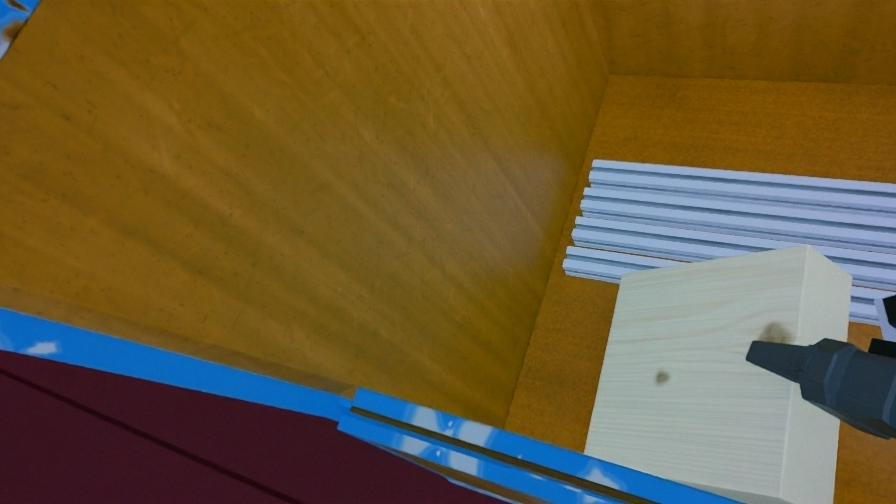

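Scene clock: 144.53 s.
Joint torques (N m): left_arm=[8.59 18.78 2.75 3.76 -0.09 0.3 0.02] | right_arm=[-5.46 7.32 -4.14 -4.39 1.57 -2.72 0.27]
External joint torques (N m): left_arm=[-0.78 -2.85 0.84 -0.03 -0.16 -0.22 -0.01] | right_arm=[-1.47 -1.32 -1.27 -1.71 0.88 -1.33 0.23]
Wrist force (N): left_arm=[2.5 -3.7 -5.9] | right_arm=[-12.4 2.4 -3.8]
Wrist torque (N m): left_arm=[0.04 0.22 0.06] | right_arm=[-0.21 -0.42 -0.12]
Wrist force, peak (N): left_arm=[2.5 -3.7 -5.9] | right_arm=[-13.2 2.9 -4.2]
move: done
base_odometry: x=+0.608 y=-0.281 heading=-0.002
lidar_m: 0.18 0.19 0.26 1.61 2.34 1.65 1.58 1.65 2.20 0.86 0.28 0.19
base_status: not commanded
joint_positions: torso_squat_rad=+0.850 torso_shift_rad=+0.000 torso_pitch_rad=+0.701 torso_yaw_rad=+1.000 left_shoulder_pitch_rad=+0.037 left_shoulder_roll_rad=+0.300 left_shoulder_yaw_rad=-0.043 left_elbow_rad=-0.196 left_forearm_roll_rad=-0.014 left_wrist_pitch_rad=+0.002 left_hand_roll_rad=+0.027 left_gripper_m=+0.099 right_shoulder_pitch_rad=+1.935 right_shoulder_roll_rad=-2.011 right_shoulder_yaw_rad=-0.836 right_elbow_rad=-1.716 right_forearm_roll_rad=-1.711 right_wrist_pitch_rad=-0.837 right_hand_roll_rad=+0.754 right_gripper_m=+0.087 head_pan_rad=-0.520 head_tilt_rad=+0.500
joint_status: all done
wheel_motors_off: 0
motor_effort: left_wheel=+5(5) right_wheel=-6(8)
chest: x=-0.0284 y=+0.0001 z=+0.9791 quat_wxyz=(+0.824, +0.164, +0.301, +0.450) (m; base frame)
left_hand: x=-0.7037 y=+0.2946 z=+0.6990 quat_wxyz=(+0.823, +0.309, +0.305, +0.367) (m; base frame)
right_hand: x=+0.3823 y=+0.0194 z=+0.4375 quat_wxyz=(+0.652, +0.251, -0.399, +0.594) (m; base frame)
pictures: head_camera
camera_calibration:
head_camera: T_world_to_cam=[[0.336081, -0.884308, -0.324112, 0.343087], [-0.882042, -0.174862, -0.437521, 0.643498], [0.330228, 0.432923, -0.838765, 0.843957], [0, 0, 0, 1]] pos_world=[0.173589, 0.0505492, 1.10062]

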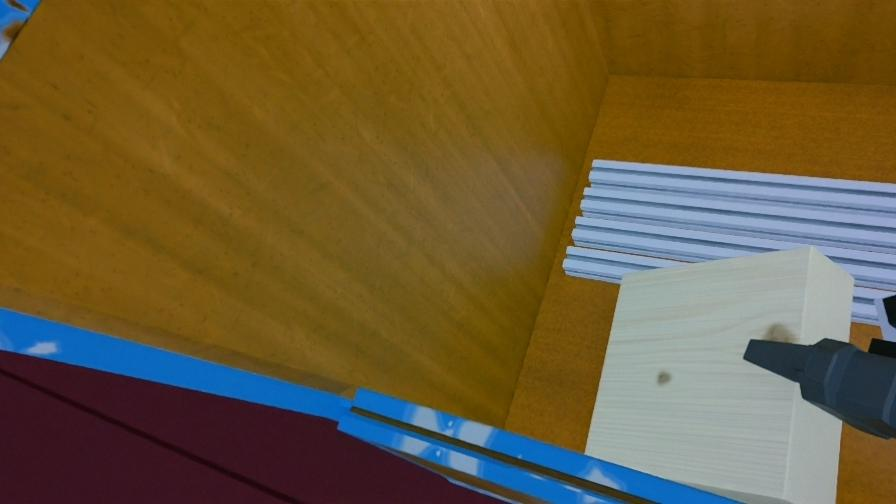

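{"fn": "move", "kwargs": {"joints": {"right_gripper_m": 0.1}, "cameras": []}}

{"fn": "move", "kwargs": {"target": {"side": "right", "x": 0.382, "y": 0.01, "z": 0.423, "quat_wxyz": [0.6514, 0.2512, -0.3996, 0.594]}, "min_time_s": 1.0, "cameras": ["head_camera"]}}

{"fn": "move", "kwargs": {"target": {"side": "right", "x": 0.381, "y": -0.012, "z": 0.398, "quat_wxyz": [0.6514, 0.2512, -0.3996, 0.594]}, "min_time_s": 1.2, "cameras": ["head_camera", "right_wrist_camera"]}}

Scene clock: 146.40 s.
Joint torques (N m): left_arm=[8.37 18.99 2.8 3.88 -0.1 0.33 -0.02] | right_arm=[-4.99 8.15 -3.62 -4.22 1.58 -2.57 0.34]
External joint torques (N m): left_arm=[-1.01 -2.64 0.89 0.09 -0.17 -0.19 -0.04] | right_arm=[-1.01 -0.49 -0.75 -1.53 0.9 -1.18 0.3]
Wrist force (N): left_arm=[2.5 -3.9 -5.8] | right_arm=[-12.0 2.6 -6.7]
Wrist torque (N m): left_arm=[0.06 0.26 0.10] | right_arm=[-0.27 -0.50 -0.13]
Wrist force, peak (N): left_arm=[2.9 -3.9 -6.1] | right_arm=[-13.1 2.9 -7.4]
move: done
base_odometry: x=+0.608 y=-0.281 heading=-0.002
lidar_m: 0.18 0.19 0.26 1.60 2.34 1.67 1.58 1.65 2.21 0.87 0.29 0.19
base_status: not commanded
joint_positions: torso_squat_rad=+0.850 torso_shift_rad=+0.000 torso_pitch_rad=+0.701 torso_yaw_rad=+1.000 left_shoulder_pitch_rad=+0.037 left_shoulder_roll_rad=+0.300 left_shoulder_yaw_rad=-0.043 left_elbow_rad=-0.196 left_forearm_roll_rad=-0.014 left_wrist_pitch_rad=+0.002 left_hand_roll_rad=+0.027 left_gripper_m=+0.099 right_shoulder_pitch_rad=+1.935 right_shoulder_roll_rad=-2.011 right_shoulder_yaw_rad=-0.836 right_elbow_rad=-1.716 right_forearm_roll_rad=-1.711 right_wrist_pitch_rad=-0.837 right_hand_roll_rad=+0.754 right_gripper_m=+0.099 head_pan_rad=-0.520 head_tilt_rad=+0.500
joint_status: all done
wheel_motors_off: 0
motor_effort: left_wheel=+5(6) right_wheel=-7(7)
chest: x=-0.0284 y=+0.0001 z=+0.9791 quat_wxyz=(+0.824, +0.164, +0.301, +0.450) (m; base frame)
left_hand: x=-0.7037 y=+0.2946 z=+0.6990 quat_wxyz=(+0.823, +0.309, +0.305, +0.367) (m; base frame)
right_hand: x=+0.3822 y=+0.0195 z=+0.4375 quat_wxyz=(+0.652, +0.251, -0.399, +0.594) (m; base frame)
pictures: none
No camera images: "cameras" was empty.

Scene clock: 147.73 s.
Joint torques (N m): left_arm=[8.76 18.87 2.9 3.96 0.02 0.34 0.03] | right_arm=[-4.57 8.15 -2.61 -3.4 1.61 -2.76 -0.29]
External joint torques (N m): left_arm=[-0.62 -2.76 0.99 0.16 -0.05 -0.18 0] | right_arm=[-0.55 -0.93 -0.27 -1.15 0.97 -1.32 -0.33]
Wrist force (N): left_arm=[3.1 -3.7 -6.0] | right_arm=[-13.2 1.8 -6.6]
Wrist torque (N m): left_arm=[0.07 0.31 0.04] | right_arm=[-0.24 -0.53 -0.05]
Wrist force, peak (N): left_arm=[2.7 -4.1 -6.5] | right_arm=[-13.3 5.2 -6.9]
move: done
base_odometry: x=+0.608 y=-0.281 heading=-0.002
lidar_m: 0.18 0.19 0.25 1.60 2.34 1.66 1.58 1.65 2.18 0.86 0.29 0.19
base_status: not commanded
joint_positions: torso_squat_rad=+0.850 torso_shift_rad=+0.000 torso_pitch_rad=+0.701 torso_yaw_rad=+1.000 left_shoulder_pitch_rad=+0.037 left_shoulder_roll_rad=+0.300 left_shoulder_yaw_rad=-0.043 left_elbow_rad=-0.196 left_forearm_roll_rad=-0.014 left_wrist_pitch_rad=+0.002 left_hand_roll_rad=+0.027 left_gripper_m=+0.099 right_shoulder_pitch_rad=+1.976 right_shoulder_roll_rad=-2.064 right_shoulder_yaw_rad=-0.810 right_elbow_rad=-1.635 right_forearm_roll_rad=-1.695 right_wrist_pitch_rad=-0.901 right_hand_roll_rad=+0.690 right_gripper_m=+0.099 head_pan_rad=-0.520 head_tilt_rad=+0.500
joint_status: all done
wheel_motors_off: 0
motor_effort: left_wheel=+5(6) right_wheel=-4(9)
chest: x=-0.0284 y=+0.0001 z=+0.9791 quat_wxyz=(+0.824, +0.164, +0.301, +0.450) (m; base frame)
left_hand: x=-0.7037 y=+0.2946 z=+0.6990 quat_wxyz=(+0.823, +0.309, +0.305, +0.367) (m; base frame)
right_hand: x=+0.3822 y=+0.0097 z=+0.4230 quat_wxyz=(+0.652, +0.251, -0.399, +0.594) (m; base frame)
right_hand_status: reached (checked arc, planned for 1.0 s): 0 mm and 0.1 deg off.
pictures: head_camera
camera_calibration:
head_camera: T_world_to_cam=[[0.336081, -0.884308, -0.324112, 0.343087], [-0.882042, -0.174862, -0.437521, 0.643498], [0.330228, 0.432923, -0.838765, 0.843957], [0, 0, 0, 1]] pos_world=[0.173589, 0.0505492, 1.10062]

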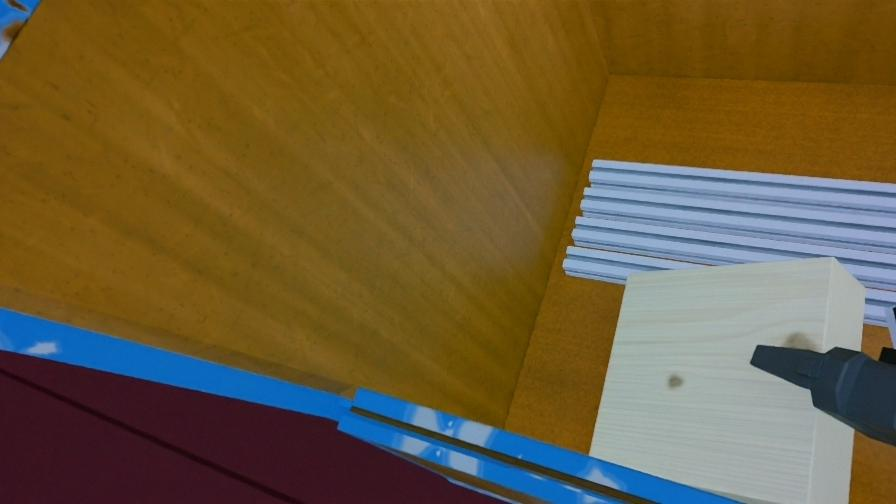

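Scene clock: 149.27 s.
Joint torques (N m): left_arm=[8.29 18.73 2.83 3.99 -0.02 0.32 -0.04] | right_arm=[-4.5 9.83 -1.61 -2.28 1.6 -3.09 -0.2]
External joint torques (N m): left_arm=[-1.09 -2.89 0.92 0.19 -0.09 -0.2 -0.06] | right_arm=[-0.67 -0.17 -0.31 -0.8 1.07 -1.58 -0.24]
Wrist force (N): left_arm=[2.4 -3.4 -6.1] | right_arm=[-13.3 1.6 -7.0]
Wrist torque (N m): left_arm=[0.01 0.25 0.08] | right_arm=[-0.16 -0.42 -0.07]
Wrist force, peak (N): left_arm=[3.0 -3.7 -6.2] | right_arm=[-14.2 4.6 -6.5]
move: done
base_odometry: x=+0.608 y=-0.281 heading=-0.002
lidar_m: 0.17 0.19 0.26 1.61 2.33 1.66 1.58 1.65 2.19 0.86 0.28 0.20
base_status: not commanded
joint_positions: torso_squat_rad=+0.850 torso_shift_rad=+0.000 torso_pitch_rad=+0.701 torso_yaw_rad=+1.000 left_shoulder_pitch_rad=+0.037 left_shoulder_roll_rad=+0.300 left_shoulder_yaw_rad=-0.043 left_elbow_rad=-0.196 left_forearm_roll_rad=-0.014 left_wrist_pitch_rad=+0.002 left_hand_roll_rad=+0.027 left_gripper_m=+0.099 right_shoulder_pitch_rad=+2.067 right_shoulder_roll_rad=-2.159 right_shoulder_yaw_rad=-0.769 right_elbow_rad=-1.482 right_forearm_roll_rad=-1.690 right_wrist_pitch_rad=-1.020 right_hand_roll_rad=+0.582 right_gripper_m=+0.099 head_pan_rad=-0.520 head_tilt_rad=+0.500
joint_status: all done
wheel_motors_off: 0
motor_effort: left_wheel=+6(6) right_wheel=-7(9)
chest: x=-0.0284 y=+0.0001 z=+0.9791 quat_wxyz=(+0.824, +0.164, +0.301, +0.450) (m; base frame)
left_hand: x=-0.7037 y=+0.2946 z=+0.6990 quat_wxyz=(+0.823, +0.309, +0.305, +0.367) (m; base frame)
right_hand: x=+0.3810 y=-0.0121 z=+0.3982 quat_wxyz=(+0.652, +0.251, -0.399, +0.594) (m; base frame)
right_hand_status: reached (checked arc, planned for 1.2 s): 0 mm and 0.1 deg off.
pictures: head_camera, right_wrist_camera
camera_calibration:
head_camera: T_world_to_cam=[[0.336081, -0.884308, -0.324112, 0.343087], [-0.882042, -0.174862, -0.437521, 0.643498], [0.330228, 0.432923, -0.838765, 0.843957], [0, 0, 0, 1]] pos_world=[0.173589, 0.0505492, 1.10062]
right_wrist_camera: T_world_to_cam=[[0.0590942, -0.558358, -0.827493, 0.299034], [-0.95103, -0.283428, 0.123329, 0.336792], [-0.303396, 0.779682, -0.547765, 0.415349], [0, 0, 0, 1]] pos_world=[0.428644, -0.0614163, 0.433425]

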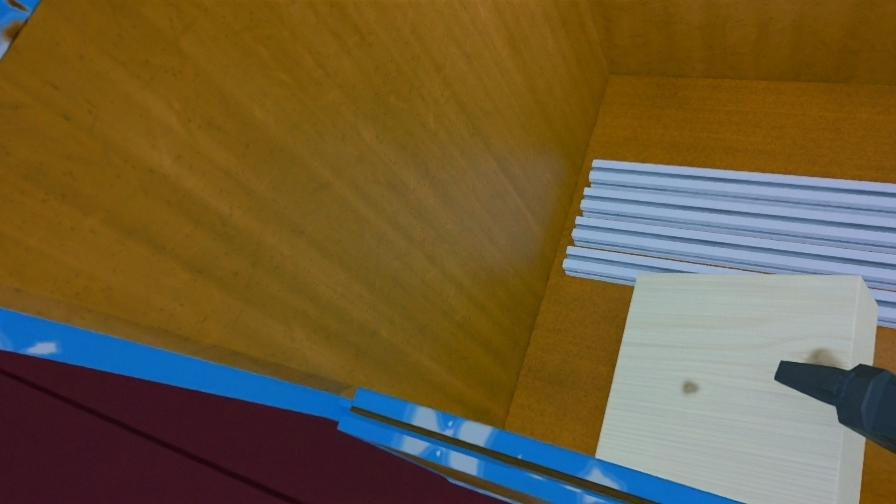

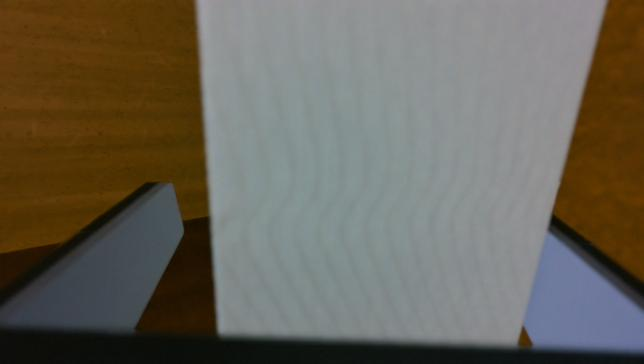

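{"fn": "move", "kwargs": {"target": {"side": "right", "x": 0.379, "y": -0.03, "z": 0.37, "quat_wxyz": [0.6514, 0.2512, -0.3996, 0.594]}, "min_time_s": 1.2, "cameras": ["head_camera", "right_wrist_camera"]}}

{"fn": "move", "kwargs": {"target": {"side": "right", "x": 0.3775, "y": -0.039, "z": 0.35, "quat_wxyz": [0.6514, 0.2512, -0.3996, 0.594]}, "min_time_s": 1.2, "cameras": ["head_camera", "right_wrist_camera"]}}

Scene clock: 152.00 s.
Joint torques (N m): left_arm=[8.53 18.86 2.81 4.11 0.02 0.32 0.04] | right_arm=[-4.29 10.58 -0.48 -0.98 0.72 -3.41 -0.23]
External joint torques (N m): left_arm=[-0.85 -2.77 0.9 0.31 -0.05 -0.21 0.02] | right_arm=[-0.65 -0.2 -0.1 -0.29 0.33 -1.84 -0.27]
Wrist force (N): left_arm=[2.9 -3.0 -5.4] | right_arm=[-14.3 2.8 -7.2]
Wrist torque (N m): left_arm=[-0.07 0.28 0.05] | right_arm=[-0.27 -0.43 -0.12]
Wrist force, peak (N): left_arm=[2.8 -3.4 -6.5] | right_arm=[-14.7 4.9 -6.7]
move: done
base_odometry: x=+0.608 y=-0.281 heading=-0.002
lidar_m: 0.18 0.19 0.25 1.60 2.34 1.66 1.58 1.65 2.20 0.86 0.28 0.20
base_status: not commanded
joint_positions: torso_squat_rad=+0.850 torso_shift_rad=+0.000 torso_pitch_rad=+0.701 torso_yaw_rad=+1.000 left_shoulder_pitch_rad=+0.037 left_shoulder_roll_rad=+0.300 left_shoulder_yaw_rad=-0.043 left_elbow_rad=-0.196 left_forearm_roll_rad=-0.014 left_wrist_pitch_rad=+0.002 left_hand_roll_rad=+0.027 left_gripper_m=+0.099 right_shoulder_pitch_rad=+2.186 right_shoulder_roll_rad=-2.281 right_shoulder_yaw_rad=-0.745 right_elbow_rad=-1.292 right_forearm_roll_rad=-1.727 right_wrist_pitch_rad=-1.130 right_hand_roll_rad=+0.473 right_gripper_m=+0.099 head_pan_rad=-0.520 head_tilt_rad=+0.500
joint_status: all done
wheel_motors_off: 0
motor_effort: left_wheel=+5(6) right_wheel=-5(8)
chest: x=-0.0284 y=+0.0001 z=+0.9791 quat_wxyz=(+0.824, +0.164, +0.301, +0.450) (m; base frame)
left_hand: x=-0.7037 y=+0.2946 z=+0.6990 quat_wxyz=(+0.823, +0.309, +0.305, +0.367) (m; base frame)
right_hand: x=+0.3787 y=-0.0299 z=+0.3705 quat_wxyz=(+0.652, +0.250, -0.398, +0.595) (m; base frame)
right_hand_status: reached (checked arc, planned for 1.2 s): 1 mm and 0.2 deg off.
pictures: head_camera, right_wrist_camera
camera_calibration:
head_camera: T_world_to_cam=[[0.336081, -0.884308, -0.324112, 0.343087], [-0.882042, -0.174862, -0.437521, 0.643498], [0.330228, 0.432923, -0.838765, 0.843957], [0, 0, 0, 1]] pos_world=[0.173589, 0.0505492, 1.10062]
right_wrist_camera: T_world_to_cam=[[0.0588522, -0.559326, -0.826856, 0.265984], [-0.950947, -0.283405, 0.124024, 0.332765], [-0.303705, 0.778997, -0.548568, 0.413738], [0, 0, 0, 1]] pos_world=[0.426442, -0.0792218, 0.405623]

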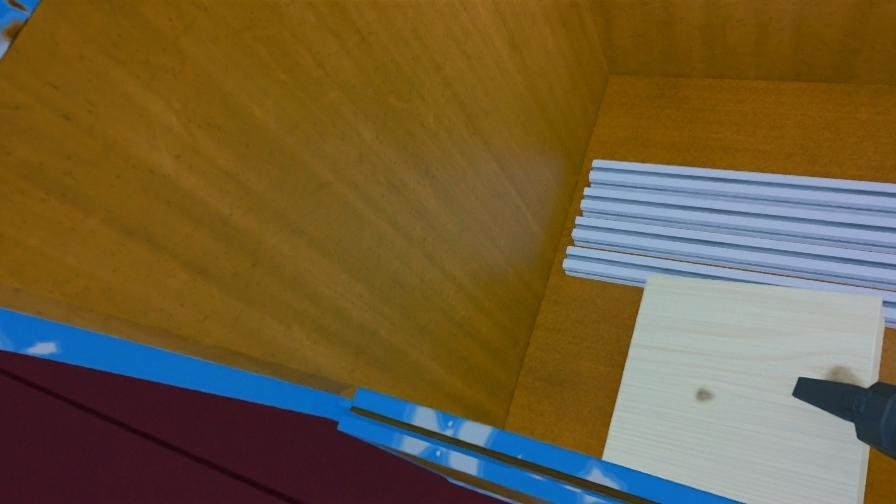

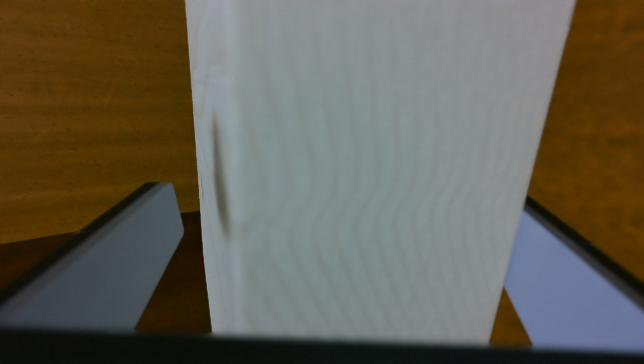

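Scene clock: 153.53 s.
Joint torques (N m): left_arm=[8.43 18.62 3.19 3.99 -0.03 0.33 0.01] | right_arm=[-4.47 10.75 -0.32 0.05 0.66 -3.9 -0.07]
External joint torques (N m): left_arm=[-0.94 -3.01 1.28 0.19 -0.1 -0.19 -0.01] | right_arm=[-1.03 -0.37 -0.38 0.15 0.4 -2.3 -0.11]
Wrist force (N): left_arm=[2.7 -3.4 -5.8] | right_arm=[-15.4 2.2 -5.9]
Wrist torque (N m): left_arm=[0.03 0.25 0.06] | right_arm=[-0.17 -0.25 -0.11]
Wrist force, peak (N): left_arm=[3.8 -3.7 -6.3] | right_arm=[-15.0 4.5 -7.9]
move: done
base_odometry: x=+0.608 y=-0.281 heading=-0.002
lidar_m: 0.17 0.18 0.26 1.60 2.33 1.67 1.59 1.65 2.19 0.86 0.28 0.19
base_status: not commanded
joint_positions: torso_squat_rad=+0.850 torso_shift_rad=+0.000 torso_pitch_rad=+0.701 torso_yaw_rad=+1.000 left_shoulder_pitch_rad=+0.037 left_shoulder_roll_rad=+0.300 left_shoulder_yaw_rad=-0.043 left_elbow_rad=-0.196 left_forearm_roll_rad=-0.014 left_wrist_pitch_rad=+0.002 left_hand_roll_rad=+0.027 left_gripper_m=+0.099 right_shoulder_pitch_rad=+2.283 right_shoulder_roll_rad=-2.377 right_shoulder_yaw_rad=-0.743 right_elbow_rad=-1.131 right_forearm_roll_rad=-1.766 right_wrist_pitch_rad=-1.188 right_hand_roll_rad=+0.387 right_gripper_m=+0.099 head_pan_rad=-0.520 head_tilt_rad=+0.500
joint_status: all done
wheel_motors_off: 0
motor_effort: left_wheel=+6(6) right_wheel=-7(8)
chest: x=-0.0284 y=+0.0001 z=+0.9791 quat_wxyz=(+0.824, +0.164, +0.301, +0.450) (m; base frame)
left_hand: x=-0.7037 y=+0.2946 z=+0.6990 quat_wxyz=(+0.823, +0.309, +0.305, +0.367) (m; base frame)
right_hand: x=+0.3774 y=-0.0392 z=+0.3502 quat_wxyz=(+0.652, +0.250, -0.399, +0.594) (m; base frame)
right_hand_status: reached (checked arc, planned for 1.2 s): 0 mm and 0.1 deg off.
pictures: head_camera, right_wrist_camera
camera_calibration:
head_camera: T_world_to_cam=[[0.336081, -0.884308, -0.324112, 0.343087], [-0.882042, -0.174862, -0.437521, 0.643498], [0.330228, 0.432923, -0.838765, 0.843957], [0, 0, 0, 1]] pos_world=[0.173589, 0.0505492, 1.10062]
right_wrist_camera: T_world_to_cam=[[0.0588395, -0.558634, -0.827325, 0.24433], [-0.951106, -0.283093, 0.12351, 0.331611], [-0.303207, 0.779606, -0.547977, 0.409035], [0, 0, 0, 1]] pos_world=[0.425044, -0.0885185, 0.385325]

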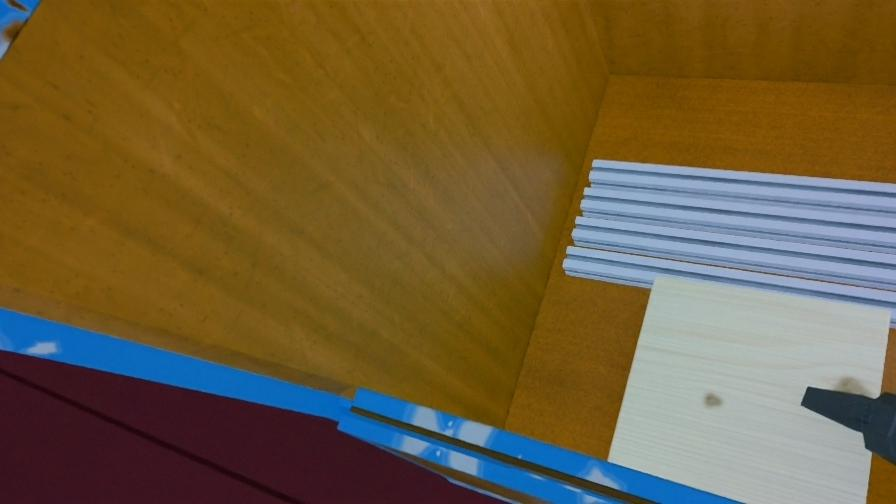

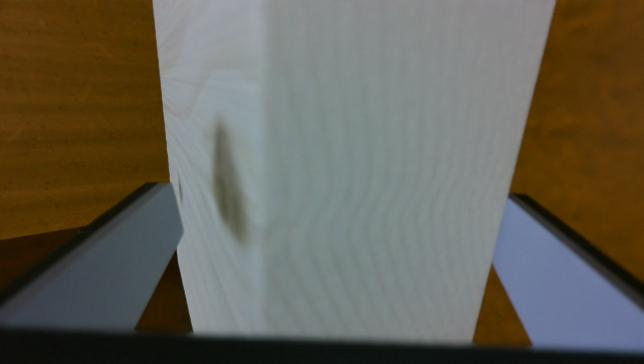

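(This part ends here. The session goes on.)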